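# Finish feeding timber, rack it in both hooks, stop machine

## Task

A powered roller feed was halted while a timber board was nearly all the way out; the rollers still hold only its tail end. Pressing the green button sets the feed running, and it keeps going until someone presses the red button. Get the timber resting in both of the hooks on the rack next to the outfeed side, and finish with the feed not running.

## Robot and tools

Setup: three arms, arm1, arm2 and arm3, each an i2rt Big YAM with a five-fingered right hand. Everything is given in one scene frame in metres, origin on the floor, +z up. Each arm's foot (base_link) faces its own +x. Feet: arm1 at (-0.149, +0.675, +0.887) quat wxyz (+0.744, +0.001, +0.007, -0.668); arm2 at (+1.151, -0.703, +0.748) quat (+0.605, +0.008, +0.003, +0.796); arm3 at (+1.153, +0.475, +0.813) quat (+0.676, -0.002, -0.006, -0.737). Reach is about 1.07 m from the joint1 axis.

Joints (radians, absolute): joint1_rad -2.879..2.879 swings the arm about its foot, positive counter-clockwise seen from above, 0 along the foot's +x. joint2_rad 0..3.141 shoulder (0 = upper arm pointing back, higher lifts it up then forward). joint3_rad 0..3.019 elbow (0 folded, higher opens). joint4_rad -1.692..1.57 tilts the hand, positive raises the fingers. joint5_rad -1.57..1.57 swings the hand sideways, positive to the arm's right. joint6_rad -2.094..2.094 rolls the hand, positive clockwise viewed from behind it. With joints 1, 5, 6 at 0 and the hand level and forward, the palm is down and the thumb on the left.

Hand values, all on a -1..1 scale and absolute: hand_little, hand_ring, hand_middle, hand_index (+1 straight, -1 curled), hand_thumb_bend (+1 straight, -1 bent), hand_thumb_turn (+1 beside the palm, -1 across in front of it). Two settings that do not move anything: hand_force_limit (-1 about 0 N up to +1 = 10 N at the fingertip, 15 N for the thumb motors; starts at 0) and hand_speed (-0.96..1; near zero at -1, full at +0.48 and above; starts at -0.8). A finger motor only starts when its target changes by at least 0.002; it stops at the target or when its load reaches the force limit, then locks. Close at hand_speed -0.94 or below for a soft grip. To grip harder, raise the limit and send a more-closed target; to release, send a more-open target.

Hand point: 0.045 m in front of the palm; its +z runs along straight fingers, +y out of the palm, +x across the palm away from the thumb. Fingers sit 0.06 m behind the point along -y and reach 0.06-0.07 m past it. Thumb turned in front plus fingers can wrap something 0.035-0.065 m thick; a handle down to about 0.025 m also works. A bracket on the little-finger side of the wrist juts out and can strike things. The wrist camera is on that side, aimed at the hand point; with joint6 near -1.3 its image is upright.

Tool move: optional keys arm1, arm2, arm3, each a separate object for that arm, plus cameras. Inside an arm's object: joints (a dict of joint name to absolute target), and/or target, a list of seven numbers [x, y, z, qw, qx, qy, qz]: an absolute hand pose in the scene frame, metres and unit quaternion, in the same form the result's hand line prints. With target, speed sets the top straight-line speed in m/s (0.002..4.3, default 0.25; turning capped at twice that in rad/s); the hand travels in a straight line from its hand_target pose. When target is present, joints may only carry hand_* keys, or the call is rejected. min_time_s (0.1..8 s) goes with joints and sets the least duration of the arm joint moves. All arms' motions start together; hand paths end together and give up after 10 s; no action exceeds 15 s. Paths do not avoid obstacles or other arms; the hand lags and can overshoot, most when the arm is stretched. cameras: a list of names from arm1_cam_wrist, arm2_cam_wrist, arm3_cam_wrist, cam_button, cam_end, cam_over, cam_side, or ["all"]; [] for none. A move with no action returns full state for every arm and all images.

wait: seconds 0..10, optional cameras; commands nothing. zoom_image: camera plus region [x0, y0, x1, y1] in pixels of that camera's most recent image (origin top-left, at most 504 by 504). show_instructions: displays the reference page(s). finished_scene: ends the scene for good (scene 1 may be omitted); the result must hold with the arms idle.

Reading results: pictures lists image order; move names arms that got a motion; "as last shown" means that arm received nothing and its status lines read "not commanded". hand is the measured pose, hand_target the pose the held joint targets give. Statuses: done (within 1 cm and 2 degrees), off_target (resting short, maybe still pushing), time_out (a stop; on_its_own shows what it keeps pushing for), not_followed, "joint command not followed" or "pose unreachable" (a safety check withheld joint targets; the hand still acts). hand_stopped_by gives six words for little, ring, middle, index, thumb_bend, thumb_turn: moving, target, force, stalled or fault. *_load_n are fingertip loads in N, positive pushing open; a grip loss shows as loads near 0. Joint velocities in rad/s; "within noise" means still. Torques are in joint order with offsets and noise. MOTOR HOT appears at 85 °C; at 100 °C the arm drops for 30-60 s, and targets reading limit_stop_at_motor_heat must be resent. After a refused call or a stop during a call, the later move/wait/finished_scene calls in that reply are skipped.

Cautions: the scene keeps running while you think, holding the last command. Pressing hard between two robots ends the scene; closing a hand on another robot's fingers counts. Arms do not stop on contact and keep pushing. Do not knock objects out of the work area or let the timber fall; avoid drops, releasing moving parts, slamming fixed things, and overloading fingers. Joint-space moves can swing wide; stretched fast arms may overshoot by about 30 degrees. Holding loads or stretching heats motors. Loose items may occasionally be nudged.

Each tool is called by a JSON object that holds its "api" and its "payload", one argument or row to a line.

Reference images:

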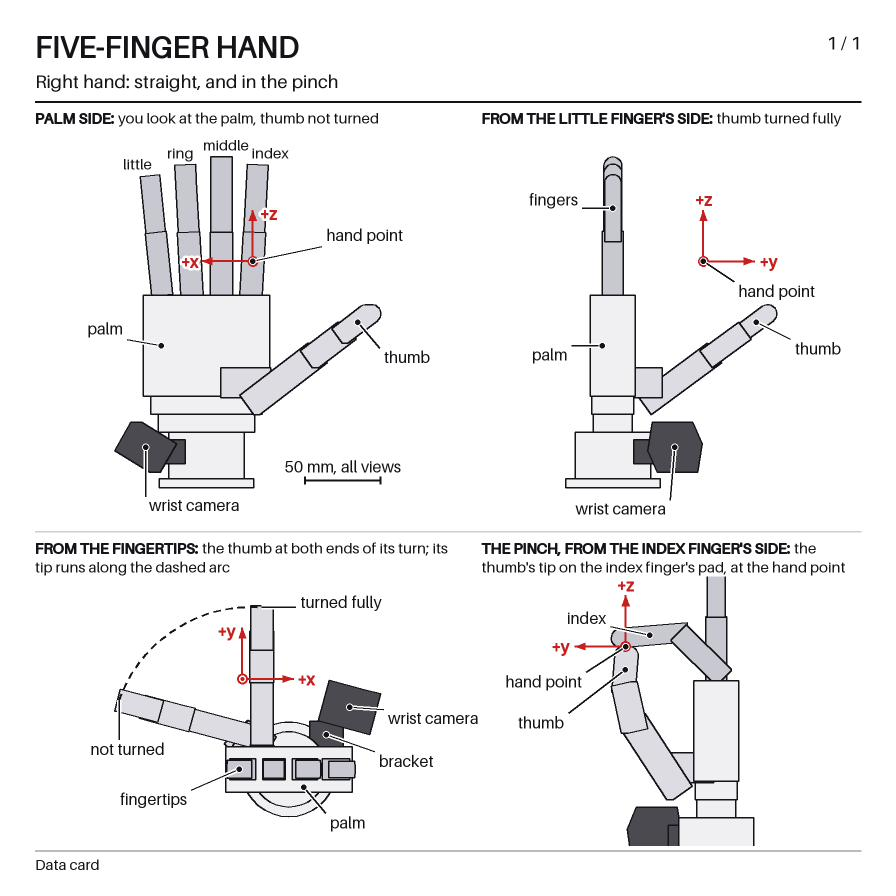

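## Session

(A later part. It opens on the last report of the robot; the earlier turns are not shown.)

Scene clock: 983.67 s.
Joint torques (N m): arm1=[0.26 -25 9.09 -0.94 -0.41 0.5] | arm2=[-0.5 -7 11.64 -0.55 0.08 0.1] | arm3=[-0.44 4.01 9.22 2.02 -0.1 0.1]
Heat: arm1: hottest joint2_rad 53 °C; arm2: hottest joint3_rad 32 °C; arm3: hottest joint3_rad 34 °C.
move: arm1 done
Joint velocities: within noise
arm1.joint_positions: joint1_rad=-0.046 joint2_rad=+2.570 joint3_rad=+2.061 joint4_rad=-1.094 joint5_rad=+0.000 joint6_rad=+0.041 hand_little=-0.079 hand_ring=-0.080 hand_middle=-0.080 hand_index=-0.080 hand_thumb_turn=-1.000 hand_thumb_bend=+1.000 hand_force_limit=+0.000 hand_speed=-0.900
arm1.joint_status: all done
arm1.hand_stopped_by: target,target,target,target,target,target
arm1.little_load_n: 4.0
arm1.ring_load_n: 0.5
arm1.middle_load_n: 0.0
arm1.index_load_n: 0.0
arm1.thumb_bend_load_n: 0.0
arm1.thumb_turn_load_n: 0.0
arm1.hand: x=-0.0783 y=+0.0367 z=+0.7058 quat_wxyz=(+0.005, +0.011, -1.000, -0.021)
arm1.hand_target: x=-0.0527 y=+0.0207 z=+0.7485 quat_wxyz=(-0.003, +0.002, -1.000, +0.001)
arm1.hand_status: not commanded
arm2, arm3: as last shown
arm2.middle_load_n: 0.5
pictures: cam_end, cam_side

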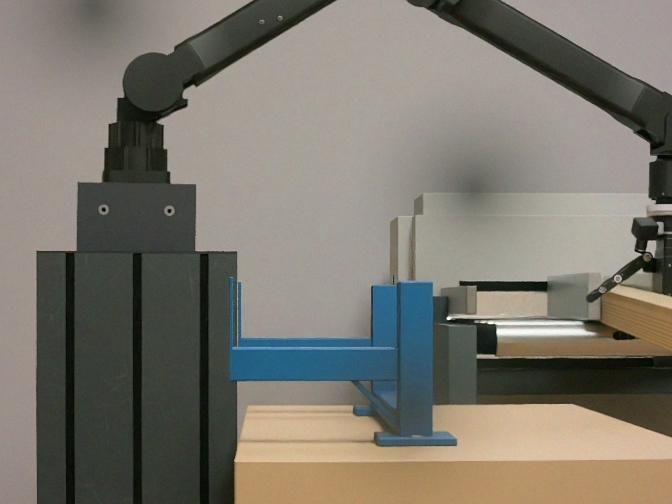

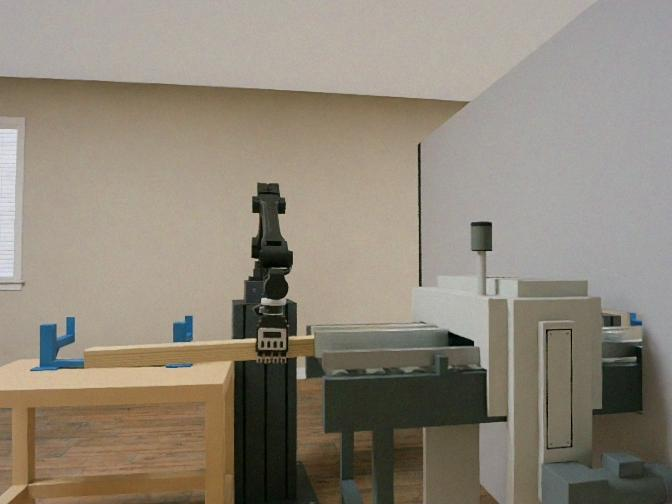

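{"api": "move", "payload": {
  "arm1": {"joints": {"hand_force_limit": 0.2, "hand_speed": -0.9, "hand_thumb_bend": -0.2, "hand_little": -0.4, "hand_ring": -0.4, "hand_middle": -0.4, "hand_index": -0.4}},
  "cameras": ["cam_side", "cam_end", "arm1_cam_wrist"]
}}

{"api": "zoom_image", "payload": {
  "camera": "cam_end",
  "region": [520, 160, 672, 360]
}}

Scene clock: 998.00 s.
Joint torques (N m): arm1=[0.26 -25 9.07 -1.11 -0.42 0.5] | arm2=[-0.44 -7.18 11.66 -0.47 0.05 0.12] | arm3=[-0.5 4.07 9.21 2.02 -0.1 0.1]
Heat: arm1: hottest joint2_rad 49 °C; arm2: hottest joint3_rad 33 °C; arm3: hottest joint3_rad 34 °C.
move: arm1 off_target
Joint velocities: within noise
arm1.joint_positions: joint1_rad=-0.046 joint2_rad=+2.571 joint3_rad=+2.061 joint4_rad=-1.091 joint5_rad=+0.000 joint6_rad=+0.041 hand_little=-0.133 hand_ring=-0.180 hand_middle=-0.207 hand_index=-0.235 hand_thumb_turn=-1.000 hand_thumb_bend=+0.916 hand_force_limit=+0.200 hand_speed=-0.900
arm1.joint_status: hand_little off_target (ended at -0.133, target -0.400); hand_ring off_target (ended at -0.180, target -0.400); hand_middle off_target (ended at -0.207, target -0.400); hand_index off_target (ended at -0.235, target -0.400); hand_thumb_bend off_target (ended at +0.916, target -0.200); the others done
arm1.hand_stopped_by: force,force,force,force,force,target
arm1.little_load_n: 4.0
arm1.ring_load_n: 6.5
arm1.middle_load_n: 7.0
arm1.index_load_n: 6.5
arm1.thumb_bend_load_n: 9.0
arm1.thumb_turn_load_n: 0.5
arm1.hand: x=-0.0783 y=+0.0363 z=+0.7046 quat_wxyz=(+0.005, +0.011, -1.000, -0.020)
arm1.hand_target: x=-0.0528 y=+0.0214 z=+0.7476 quat_wxyz=(-0.002, +0.002, -1.000, +0.000)
arm1.hand_status: not commanded
arm2.joint_positions: joint1_rad=+0.046 joint2_rad=+1.243 joint3_rad=+1.150 joint4_rad=-1.534 joint5_rad=+0.015 joint6_rad=-1.263 hand_little=-1.000 hand_ring=-1.000 hand_middle=-1.000 hand_index=+1.000 hand_thumb_turn=+1.000 hand_thumb_bend=+1.000 hand_force_limit=+0.000 hand_speed=-0.500
arm2.joint_status: not commanded
arm2.hand_stopped_by: target,target,target,target,target,target
arm2.little_load_n: 0.0
arm2.ring_load_n: 0.0
arm2.middle_load_n: 0.5
arm2.index_load_n: 0.0
arm2.thumb_bend_load_n: 0.0
arm2.thumb_turn_load_n: 0.0
arm2.hand: x=+1.1155 y=-0.4197 z=+0.9611 quat_wxyz=(+0.021, +0.704, +0.710, -0.010)
arm2.hand_target: x=+1.1112 y=-0.4087 z=+0.9793 quat_wxyz=(+0.001, +0.707, +0.707, +0.001)
arm2.hand_status: not commanded
arm3: as last shown
pictures: arm1_cam_wrist, cam_end, cam_side

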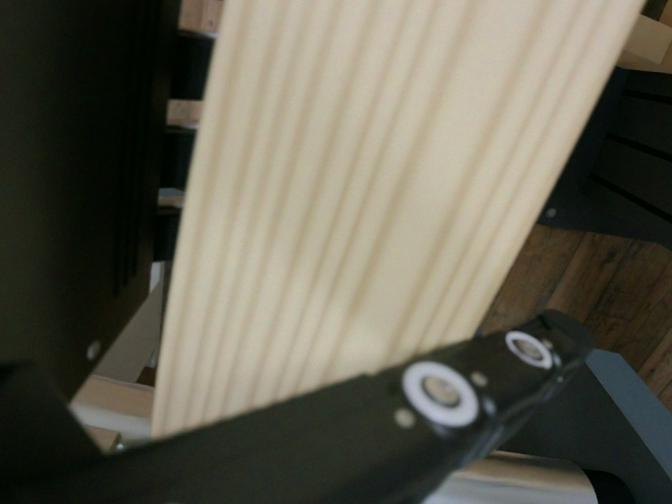

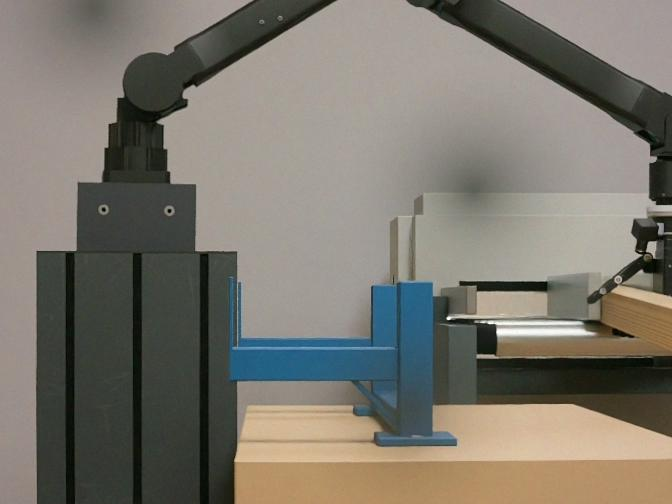

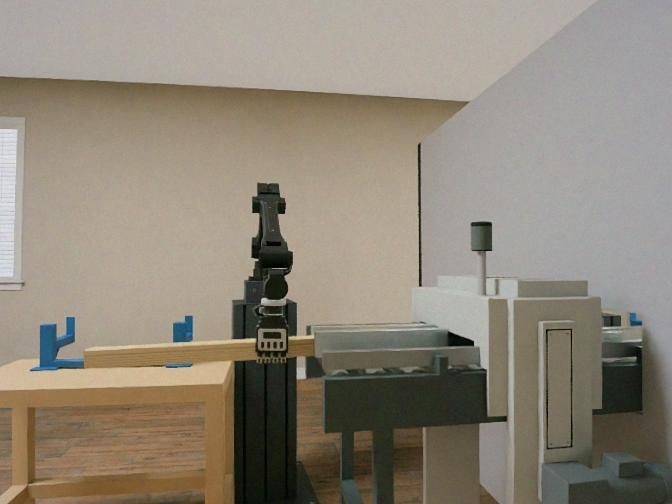

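Scaled by 2.520 from the camera's image (finer frame: 960x720).

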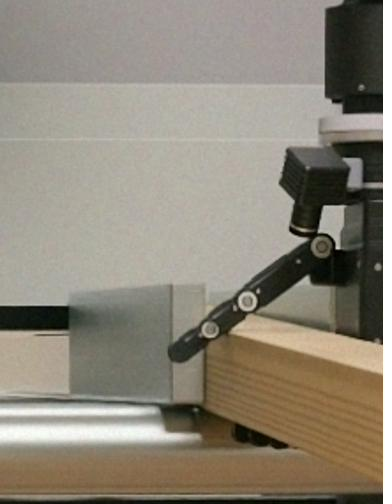

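{"api": "move", "payload": {
  "arm1": {"target": [-0.245, 0.020, 0.765, 0, 0, 1, 0], "speed": 0.08},
  "cameras": ["cam_side", "cam_end", "cam_over"]
}}

{"api": "zoom_image", "payload": {
  "camera": "cam_over",
  "region": [170, 200, 580, 480]
}}

{"api": "zoom_image", "payload": {
  "camera": "cam_side",
  "region": [30, 240, 350, 390]
}}

Scene clock: 1005.47 s.
Joint torques (N m): arm1=[-5.01 -24.94 12.44 -1.81 0.4 -0.26] | arm2=[-0.26 -7.18 11.63 -0.46 0.07 0.12] | arm3=[-0.38 4.07 9.21 2 -0.1 0.1]
Heat: arm1: hottest joint2_rad 47 °C; arm2: hottest joint3_rad 33 °C; arm3: hottest joint3_rad 34 °C.
move: arm1 off_target
Joint velocities: within noise
arm1.joint_positions: joint1_rad=-0.242 joint2_rad=+2.571 joint3_rad=+2.061 joint4_rad=-1.114 joint5_rad=-0.025 joint6_rad=-0.136 hand_little=-0.134 hand_ring=-0.180 hand_middle=-0.207 hand_index=-0.235 hand_thumb_turn=-1.000 hand_thumb_bend=+0.916 hand_force_limit=+0.200 hand_speed=-0.900
arm1.joint_status: not commanded
arm1.hand_stopped_by: force,force,force,force,force,target
arm1.little_load_n: 0.5
arm1.ring_load_n: 5.0
arm1.middle_load_n: 6.5
arm1.index_load_n: 8.0
arm1.thumb_bend_load_n: 7.0
arm1.thumb_turn_load_n: 4.0
arm1.hand: x=-0.2091 y=+0.0461 z=+0.7084 quat_wxyz=(-0.011, +0.000, -0.999, -0.030)
arm1.hand_target: x=-0.2364 y=+0.0214 z=+0.7637 quat_wxyz=(-0.003, +0.000, -1.000, +0.002)
arm1.hand_status: off_target (0.072 m and 3.7 deg from the pose sent, 0.178 m and 2.7 deg at the start)
arm2, arm3: as last shown
arm2.middle_load_n: 0.0
arm3.middle_load_n: -0.5
pictures: cam_end, cam_over, cam_side

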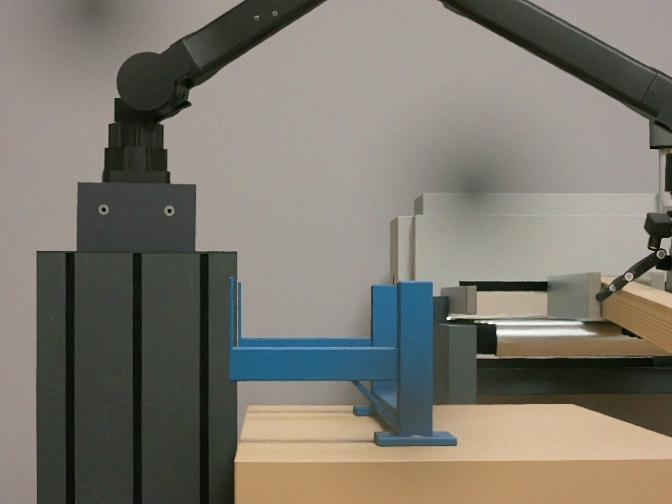

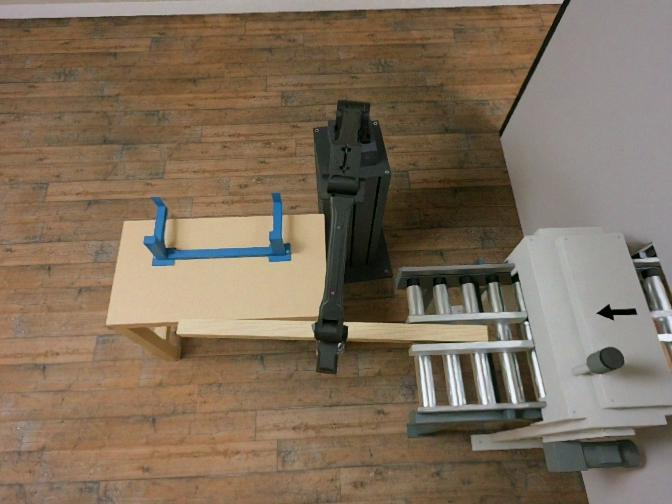

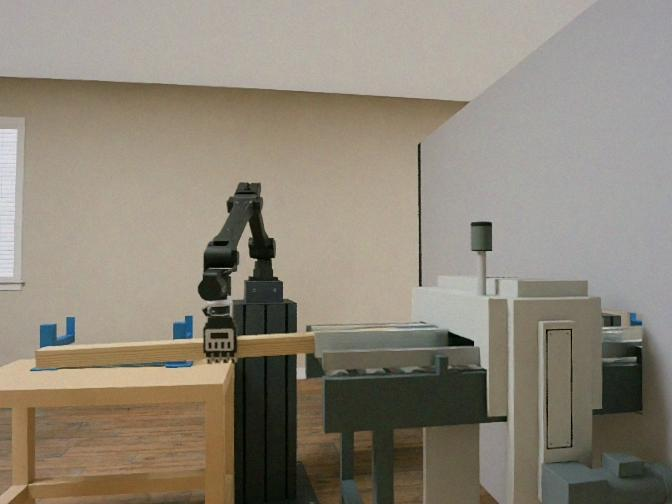

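Scaled by 1.229 from the camera's image (finer frame: 960x720).

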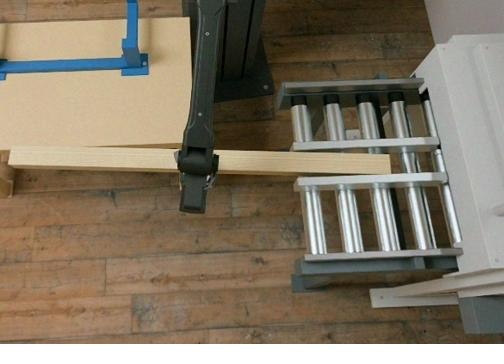

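Scaled by 1.575 from the camera's image (finer frame: 960x720).

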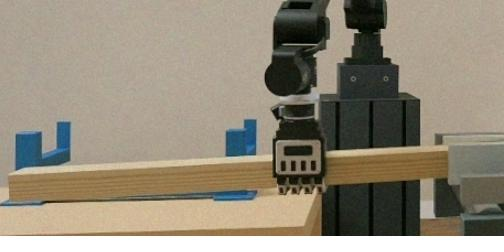

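{"api": "move", "payload": {
  "arm1": {"target": [-0.245, 0.020, 0.86, 0, 0, 1, 0], "speed": 0.06},
  "cameras": ["cam_side", "cam_end", "cam_over"]
}}

{"api": "zoom_image", "payload": {
  "camera": "cam_side",
  "region": [10, 200, 350, 390]
}}

Scene clock: 1051.37 s.
Joint torques (N m): arm1=[-4.95 -29.1 11.38 -2.95 0.15 -0.28] | arm2=[-0.44 -7.18 11.59 -0.47 0.07 0.13] | arm3=[-0.32 4.07 9.21 2.02 -0.1 0.1]
Heat: arm1: hottest joint2_rad 45 °C; arm2: hottest joint3_rad 34 °C; arm3: hottest joint3_rad 34 °C.
move: arm1 off_target
Joint velocities: within noise
arm1.joint_positions: joint1_rad=-0.244 joint2_rad=+2.527 joint3_rad=+2.064 joint4_rad=-1.170 joint5_rad=-0.003 joint6_rad=-0.134 hand_little=-0.134 hand_ring=-0.180 hand_middle=-0.207 hand_index=-0.235 hand_thumb_turn=-1.000 hand_thumb_bend=+0.916 hand_force_limit=+0.200 hand_speed=-0.900
arm1.joint_status: not commanded
arm1.hand_stopped_by: force,force,force,force,force,target
arm1.little_load_n: 0.0
arm1.ring_load_n: 0.5
arm1.middle_load_n: 6.0
arm1.index_load_n: 10.5
arm1.thumb_bend_load_n: 6.5
arm1.thumb_turn_load_n: 5.5
arm1.hand: x=-0.2137 y=+0.0473 z=+0.7404 quat_wxyz=(-0.001, -0.001, -0.999, -0.036)
arm1.hand_target: x=-0.2383 y=+0.0275 z=+0.8285 quat_wxyz=(+0.004, +0.000, -1.000, +0.001)
arm1.hand_status: off_target (0.127 m and 4.1 deg from the pose sent, 0.158 m and 3.7 deg at the start; pose on its path clipped on 51 of 69 steps)
arm2, arm3: as last shown
arm2.ring_load_n: 0.5
arm3.middle_load_n: 0.0
pictures: cam_end, cam_over, cam_side

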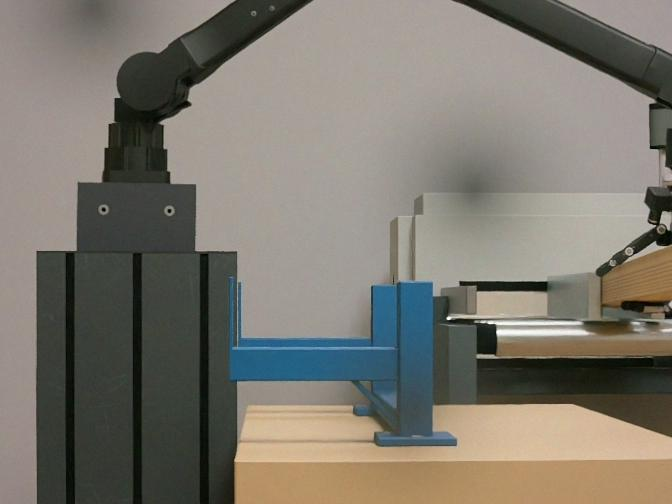

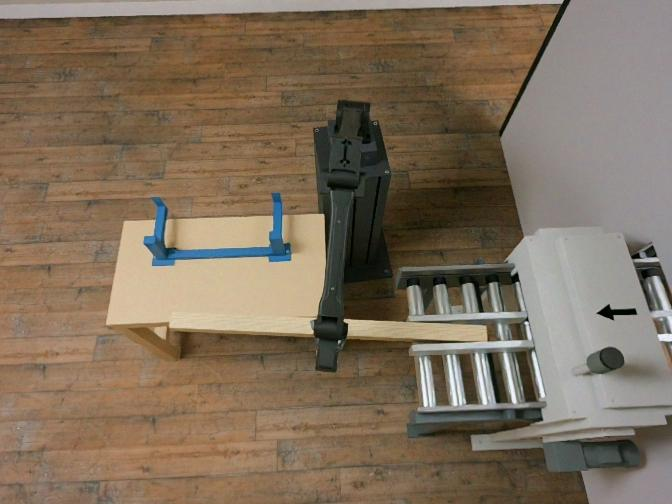

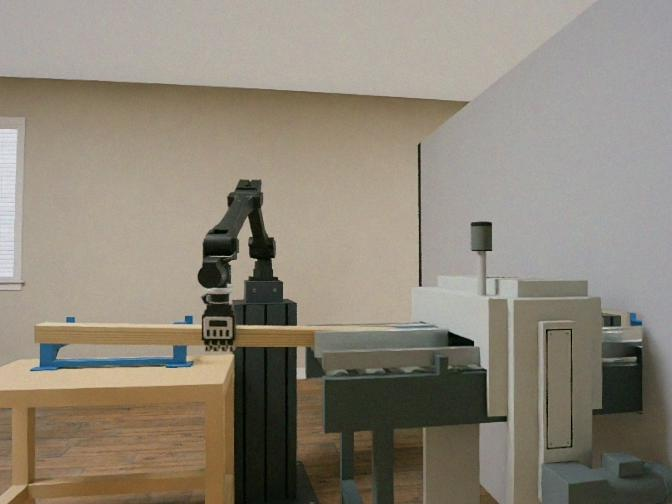

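Scaled by 1.482 from the camera's image (finer frame: 960x720).

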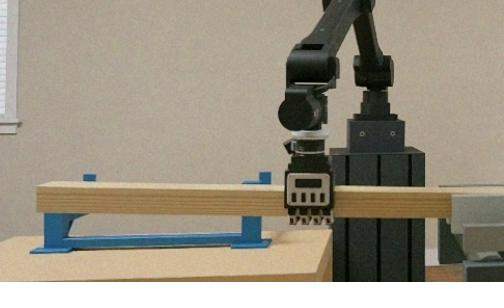

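{"api": "move", "payload": {
  "arm1": {"joints": {"joint2_rad": 2.33, "joint4_rad": -1.16, "hand_force_limit": -0.3, "hand_ring": -0.3, "hand_little": -0.3}, "min_time_s": 2},
  "cameras": ["cam_side", "cam_end", "cam_over"]
}}

{"api": "zoom_image", "payload": {
  "camera": "cam_side",
  "region": [10, 200, 350, 390]
}}

Scene clock: 1113.50 s.
Joint torques (N m): arm1=[-3.31 -28.86 11.85 0.27 0.28 0.07] | arm2=[-0.44 -7 11.63 -0.53 0.07 0.11] | arm3=[-0.38 4.07 9.21 1.99 -0.1 0.1]
Heat: arm1: hottest joint2_rad 56 °C; arm2: hottest joint3_rad 34 °C; arm3: hottest joint3_rad 34 °C.
move: arm1 off_target
Joint velocities: within noise
arm1.joint_positions: joint1_rad=-0.264 joint2_rad=+2.439 joint3_rad=+2.063 joint4_rad=-1.160 joint5_rad=-0.013 joint6_rad=-0.168 hand_little=-0.225 hand_ring=-0.206 hand_middle=-0.207 hand_index=-0.235 hand_thumb_turn=-1.000 hand_thumb_bend=+0.916 hand_force_limit=-0.300 hand_speed=-0.900
arm1.joint_status: hand_little off_target (ended at -0.225, target -0.300); hand_ring off_target (ended at -0.206, target -0.300); the others done
arm1.hand_stopped_by: force,force,force,force,force,target
arm1.little_load_n: 6.5
arm1.ring_load_n: 4.0
arm1.middle_load_n: 4.0
arm1.index_load_n: 8.5
arm1.thumb_bend_load_n: 8.0
arm1.thumb_turn_load_n: 2.0
arm1.hand: x=-0.2297 y=+0.0255 z=+0.7937 quat_wxyz=(+0.001, +0.006, -1.000, +0.013)
arm1.hand_target: x=-0.2432 y=-0.0108 z=+0.8800 quat_wxyz=(+0.016, +0.000, -0.996, +0.088)
arm1.hand_status: not commanded
arm2, arm3: as last shown
arm2.ring_load_n: 0.0
arm3.thumb_turn_load_n: 0.5
pictures: cam_end, cam_over, cam_side

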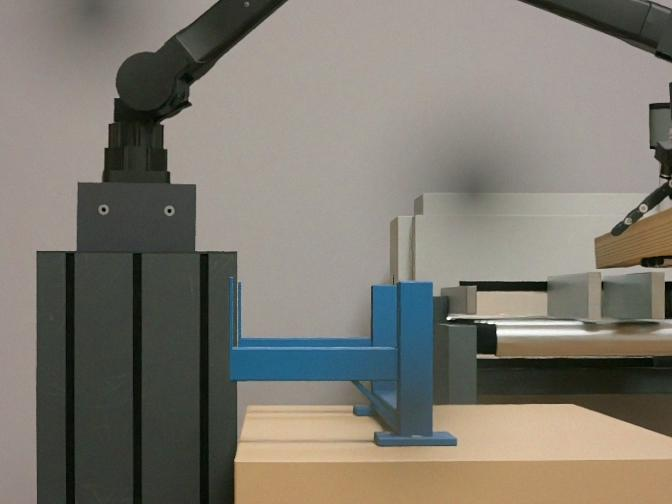

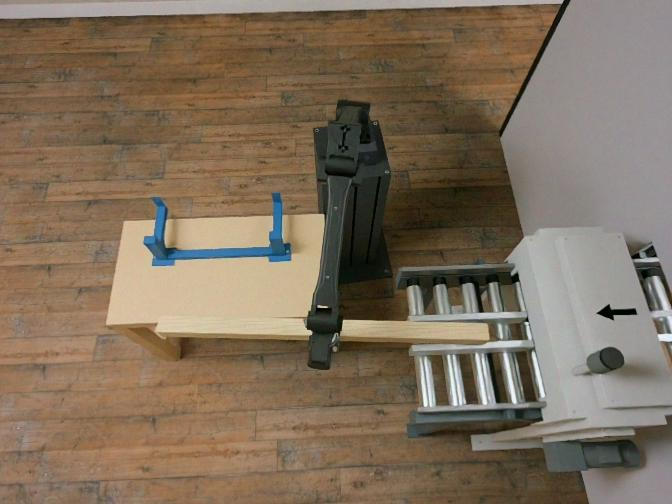

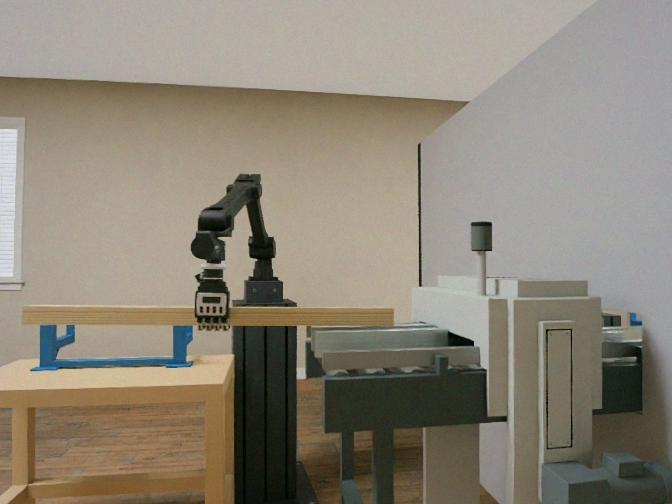

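Scaled by 1.482 from the camera's image (finer frame: 960x720).

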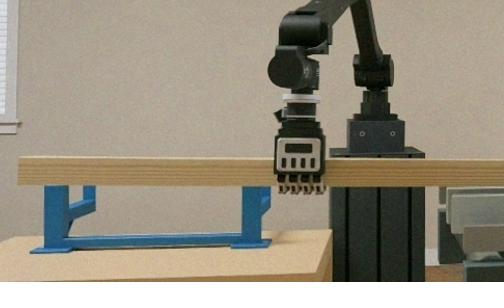

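{"api": "move", "payload": {
  "arm1": {"target": [-0.47, -0.005, 0.90, 0, 0, -0.9965, 0.084], "speed": 0.15},
  "cameras": ["cam_side", "cam_end", "cam_over"]
}}

{"api": "zoom_image", "payload": {
  "camera": "cam_side",
  "region": [0, 200, 350, 390]
}}

Scene clock: 1138.17 s.
Joint torques (N m): arm1=[-2.55 -28.28 16.39 -0.46 0.19 -0.01] | arm2=[-0.56 -7.12 11.63 -0.47 0.07 0.12] | arm3=[-0.38 4.01 9.21 1.99 -0.1 0.1]
Heat: arm1: hottest joint2_rad 54 °C; arm2: hottest joint3_rad 35 °C; arm3: hottest joint3_rad 34 °C.
move: arm1 off_target
Joint velocities: within noise
arm1.joint_positions: joint1_rad=-0.569 joint2_rad=+2.784 joint3_rad=+2.797 joint4_rad=-1.561 joint5_rad=-0.095 joint6_rad=-0.456 hand_little=-0.225 hand_ring=-0.206 hand_middle=-0.207 hand_index=-0.235 hand_thumb_turn=-1.000 hand_thumb_bend=+0.916 hand_force_limit=-0.300 hand_speed=-0.900
arm1.joint_status: not commanded
arm1.hand_stopped_by: force,force,force,force,force,target
arm1.little_load_n: 7.0
arm1.ring_load_n: 4.5
arm1.middle_load_n: 4.0
arm1.index_load_n: 8.5
arm1.thumb_bend_load_n: 8.0
arm1.thumb_turn_load_n: 2.0
arm1.hand: x=-0.4533 y=+0.0216 z=+0.8186 quat_wxyz=(-0.033, -0.002, -0.999, +0.026)
arm1.hand_target: x=-0.4667 y=-0.0029 z=+0.8980 quat_wxyz=(+0.000, +0.004, -0.996, +0.088)
arm1.hand_status: off_target (0.087 m and 7.7 deg from the pose sent, 0.265 m and 8.2 deg at the start; pose on its path clipped on 46 of 118 steps)
arm2, arm3: as last shown
pictures: cam_end, cam_over, cam_side

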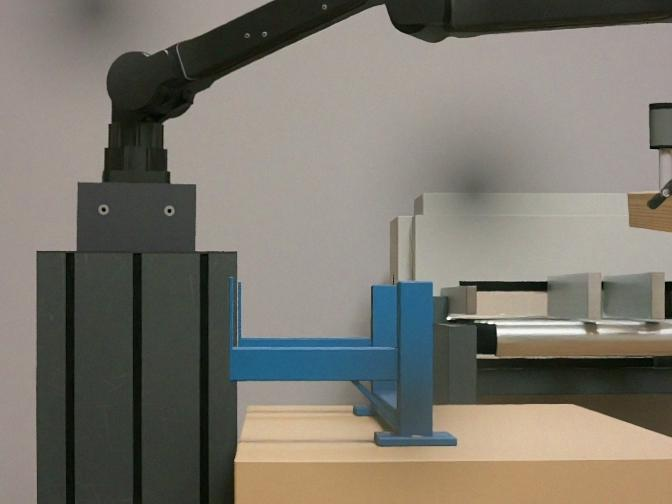

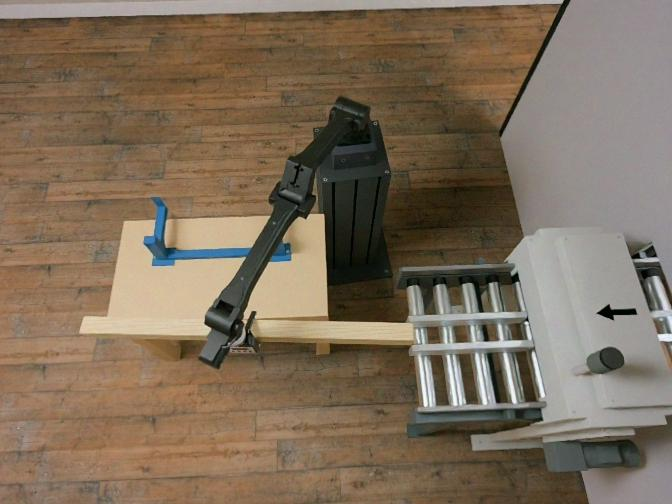

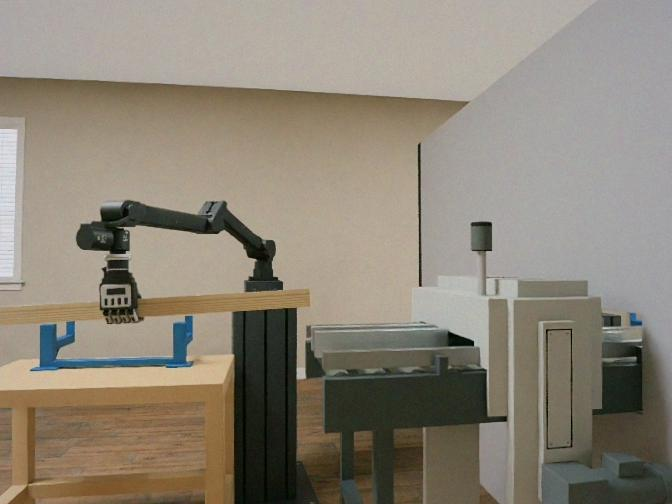

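Scaled by 1.440 from the camera's image (finer frame: 960x720).

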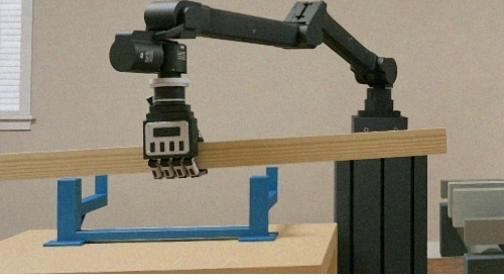

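{"api": "move", "payload": {
  "arm1": {"target": [-0.57, 0.27, 0.87, 0.025, 0, -0.999, 0.05], "speed": 0.15},
  "cameras": ["cam_side", "cam_over"]
}}

{"api": "zoom_image", "payload": {
  "camera": "cam_side",
  "region": [0, 200, 350, 390]
}}

Scene clock: 1156.87 s.
Joint torques (N m): arm1=[-2.84 -24.64 8.84 0.25 0.45 -0.02] | arm2=[-0.67 -7.24 11.66 -0.53 0.06 0.13] | arm3=[-0.5 4.01 9.2 2 -0.1 0.1]
Heat: arm1: hottest joint2_rad 54 °C; arm2: hottest joint3_rad 35 °C; arm3: hottest joint3_rad 34 °C.
move: arm1 off_target
Joint velocities: within noise
arm1.joint_positions: joint1_rad=-0.889 joint2_rad=+2.197 joint3_rad=+1.636 joint4_rad=-1.017 joint5_rad=-0.060 joint6_rad=-0.772 hand_little=-0.225 hand_ring=-0.206 hand_middle=-0.207 hand_index=-0.235 hand_thumb_turn=-1.000 hand_thumb_bend=+0.916 hand_force_limit=-0.300 hand_speed=-0.900
arm1.joint_status: not commanded
arm1.hand_stopped_by: force,force,force,force,force,target
arm1.little_load_n: 7.0
arm1.ring_load_n: 4.5
arm1.middle_load_n: 4.0
arm1.index_load_n: 8.5
arm1.thumb_bend_load_n: 8.0
arm1.thumb_turn_load_n: 2.0
arm1.hand: x=-0.5476 y=+0.2872 z=+0.8126 quat_wxyz=(-0.019, -0.005, -1.000, +0.013)
arm1.hand_target: x=-0.5681 y=+0.2712 z=+0.8709 quat_wxyz=(+0.024, -0.001, -0.998, +0.051)
arm1.hand_status: off_target (0.064 m and 6.6 deg from the pose sent, 0.279 m and 7.2 deg at the start; pose on its path clipped on 21 of 95 steps)
arm2, arm3: as last shown
arm2.thumb_bend_load_n: -0.5
arm3.thumb_turn_load_n: 0.0
pictures: cam_over, cam_side

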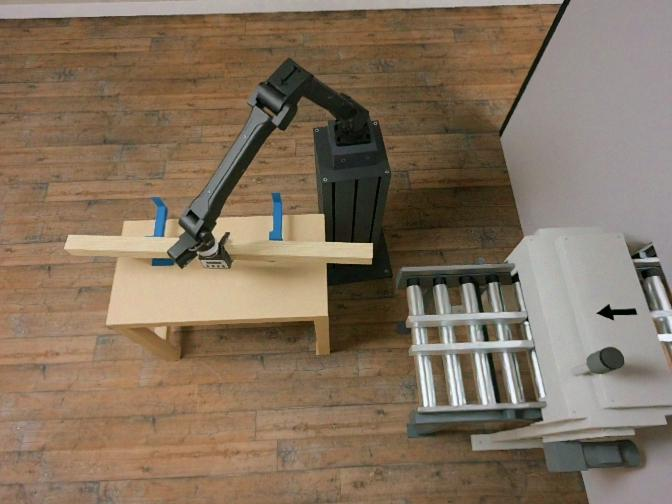

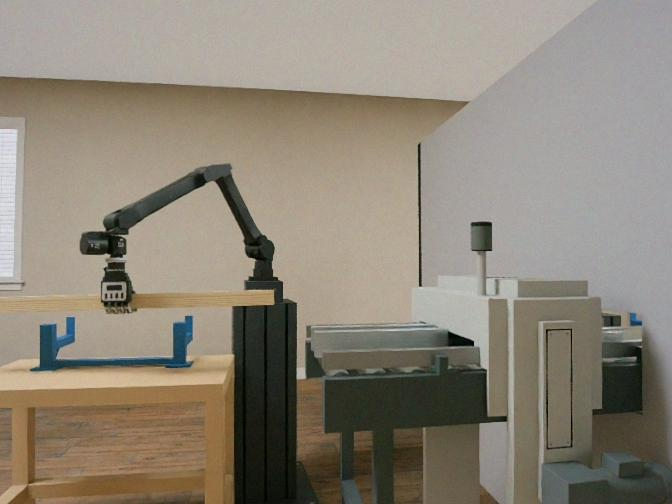

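Scaled by 1.440 from the camera's image (finer frame: 960x720).

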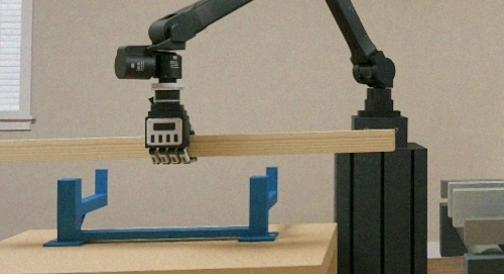

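{"api": "zoom_image", "payload": {
  "camera": "cam_over",
  "region": [50, 180, 390, 350]
}}

Scaled by 1.482 from the camera's image (finer frame: 960x720).

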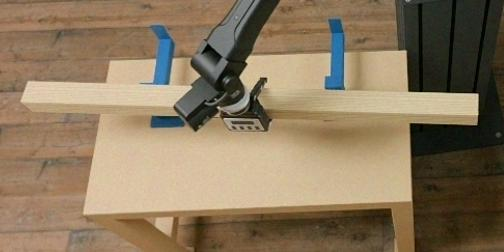

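{"api": "move", "payload": {
  "arm1": {"target": [-0.59, 0.48, 0.86, 0.035, 0.034, -0.9985, 0.025], "speed": 0.12},
  "cameras": ["cam_side", "cam_over", "cam_end"]
}}

{"api": "zoom_image", "payload": {
  "camera": "cam_side",
  "region": [0, 200, 350, 390]
}}

{"api": "zoom_image", "payload": {
  "camera": "cam_over",
  "region": [50, 150, 390, 350]
}}

Scene clock: 1177.27 s.
Joint torques (N m): arm1=[-2.84 -19.84 7.8 0.38 0.61 -0.04] | arm2=[-0.73 -6.95 11.62 -0.51 0.06 0.11] | arm3=[-0.38 4.01 9.22 2 -0.1 0.1]
Heat: arm1: hottest joint2_rad 53 °C; arm2: hottest joint3_rad 35 °C; arm3: hottest joint3_rad 34 °C.
move: arm1 off_target
Joint velocities: within noise
arm1.joint_positions: joint1_rad=-1.176 joint2_rad=+1.967 joint3_rad=+1.231 joint4_rad=-0.856 joint5_rad=-0.042 joint6_rad=-1.133 hand_little=-0.225 hand_ring=-0.206 hand_middle=-0.207 hand_index=-0.235 hand_thumb_turn=-1.000 hand_thumb_bend=+0.916 hand_force_limit=-0.300 hand_speed=-0.900
arm1.joint_status: not commanded
arm1.hand_stopped_by: force,force,force,force,force,target
arm1.little_load_n: 6.5
arm1.ring_load_n: 4.0
arm1.middle_load_n: 4.0
arm1.index_load_n: 8.5
arm1.thumb_bend_load_n: 8.0
arm1.thumb_turn_load_n: 2.0
arm1.hand: x=-0.5647 y=+0.4862 z=+0.8178 quat_wxyz=(-0.014, +0.032, -0.999, +0.008)
arm1.hand_target: x=-0.5890 y=+0.4792 z=+0.8602 quat_wxyz=(+0.035, +0.033, -0.998, +0.027)
arm1.hand_status: off_target (0.050 m and 5.9 deg from the pose sent, 0.203 m and 7.7 deg at the start)
arm2: as last shown
arm2.thumb_bend_load_n: 0.0
arm3.joint_positions: joint1_rad=+0.338 joint2_rad=+0.617 joint3_rad=+1.359 joint4_rad=-1.217 joint5_rad=-0.294 joint6_rad=-1.420 hand_little=+1.000 hand_ring=+1.000 hand_middle=+1.000 hand_index=+1.000 hand_thumb_turn=+1.000 hand_thumb_bend=+1.000 hand_force_limit=+0.000 hand_speed=-0.800
arm3.joint_status: not commanded
arm3.hand_stopped_by: target,target,target,target,target,target
arm3.little_load_n: 0.0
arm3.ring_load_n: 0.0
arm3.middle_load_n: 0.0
arm3.index_load_n: 0.0
arm3.thumb_bend_load_n: 0.0
arm3.thumb_turn_load_n: 0.0
arm3.hand: x=+1.2181 y=+0.2291 z=+1.3180 quat_wxyz=(+0.183, +0.675, -0.507, +0.504)
arm3.hand_target: x=+1.2177 y=+0.2304 z=+1.3298 quat_wxyz=(+0.190, +0.671, -0.501, +0.512)
arm3.hand_status: not commanded
pictures: cam_end, cam_over, cam_side

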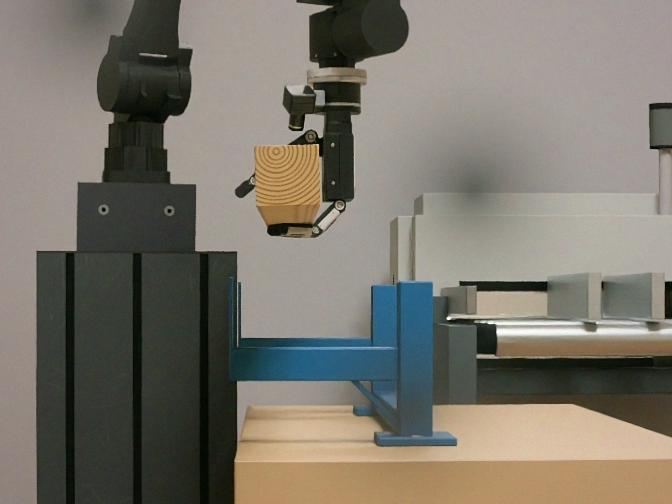

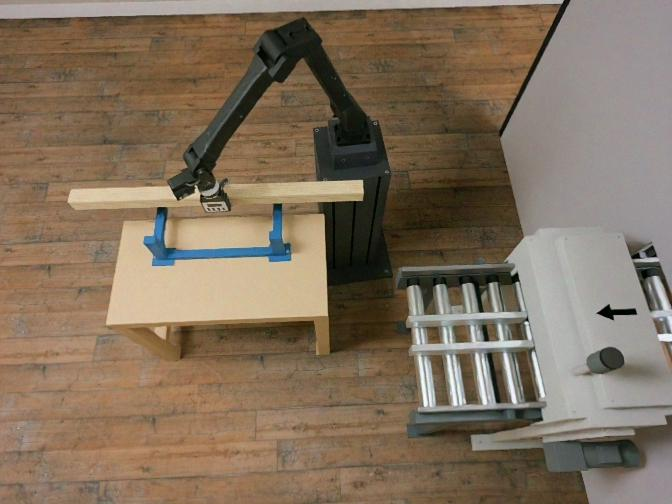

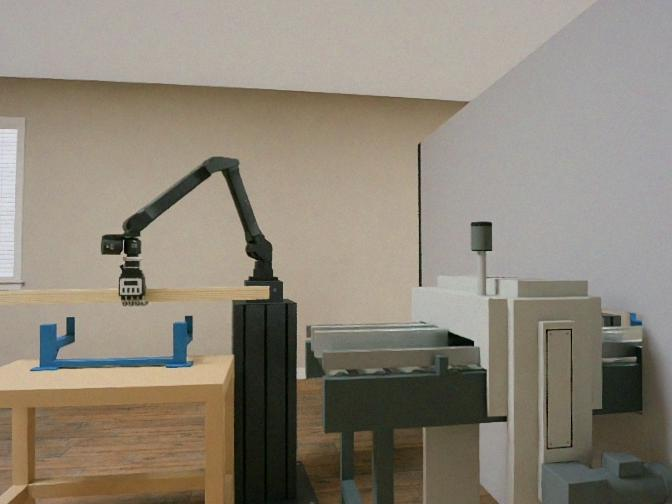

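Scaled by 1.440 from the camera's image (finer frame: 960x720).

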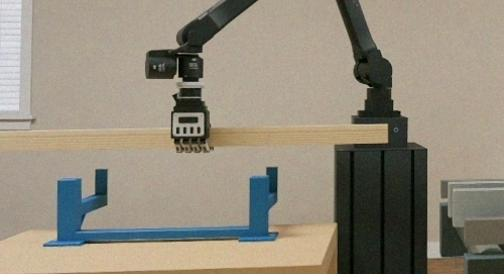

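Scaled by 1.482 from the camera's image (finer frame: 960x720).

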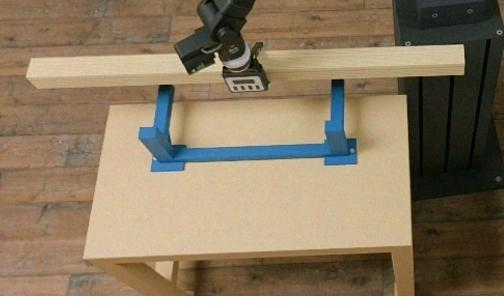

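{"api": "move", "payload": {
  "arm1": {"target": [-0.59, 0.458, 0.765, 0.045, 0.033, -0.9985, 0.025], "speed": 0.08},
  "cameras": ["cam_side", "cam_over", "cam_end"]
}}

{"api": "zoom_image", "payload": {
  "camera": "cam_side",
  "region": [0, 200, 350, 390]
}}

{"api": "zoom_image", "payload": {
  "camera": "cam_end",
  "region": [180, 180, 500, 460]
}}

Scene clock: 1205.23 s.
Joint torques (N m): arm1=[-1.2 -17.61 6.89 0.61 0.8 0.14] | arm2=[-0.44 -7.18 11.63 -0.51 0.06 0.11] | arm3=[-0.38 4.07 9.2 1.99 -0.1 0.1]
Heat: arm1: hottest joint2_rad 50 °C; arm2: hottest joint3_rad 35 °C; arm3: hottest joint3_rad 34 °C.
move: arm1 off_target
Joint velocities: within noise
arm1.joint_positions: joint1_rad=-1.155 joint2_rad=+2.108 joint3_rad=+1.207 joint4_rad=-0.647 joint5_rad=-0.029 joint6_rad=-1.102 hand_little=-0.225 hand_ring=-0.206 hand_middle=-0.207 hand_index=-0.235 hand_thumb_turn=-1.000 hand_thumb_bend=+0.916 hand_force_limit=-0.300 hand_speed=-0.900
arm1.joint_status: not commanded
arm1.hand_stopped_by: force,force,force,force,force,target
arm1.little_load_n: 6.0
arm1.ring_load_n: 4.0
arm1.middle_load_n: 4.0
arm1.index_load_n: 8.5
arm1.thumb_bend_load_n: 8.0
arm1.thumb_turn_load_n: 2.5
arm1.hand: x=-0.5682 y=+0.4750 z=+0.7401 quat_wxyz=(+0.007, +0.028, -1.000, +0.013)
arm1.hand_target: x=-0.5866 y=+0.4598 z=+0.7648 quat_wxyz=(+0.041, +0.030, -0.998, +0.023)
arm1.hand_status: off_target (0.037 m and 4.6 deg from the pose sent, 0.065 m and 7.0 deg at the start)
arm2, arm3: as last shown
arm3.little_load_n: -0.5
pictures: cam_end, cam_over, cam_side

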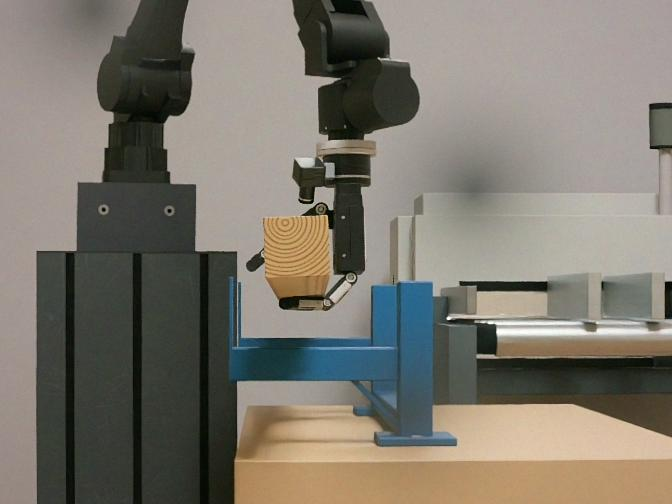

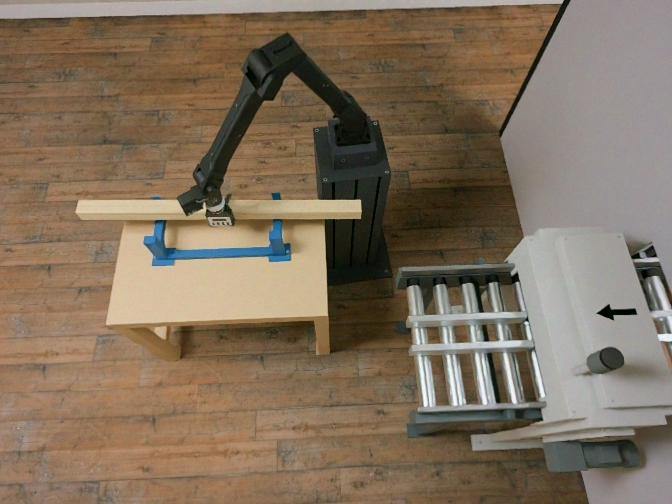

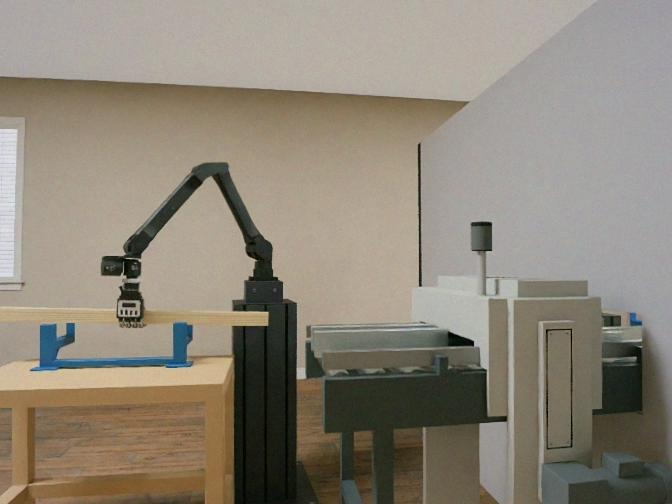

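Scaled by 1.440 from the camera's image (finer frame: 960x720).

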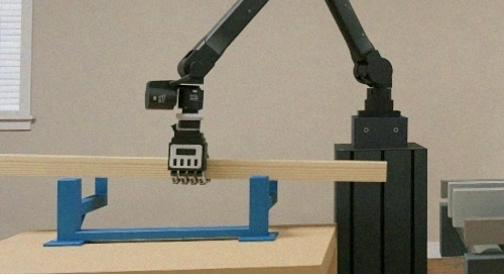

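Scaled by 1.575 from the camera's image (finer frame: 960x720).

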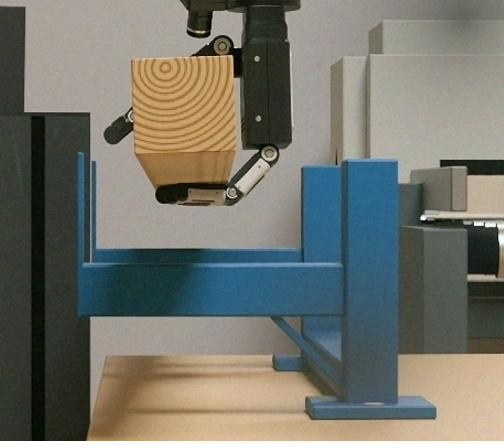

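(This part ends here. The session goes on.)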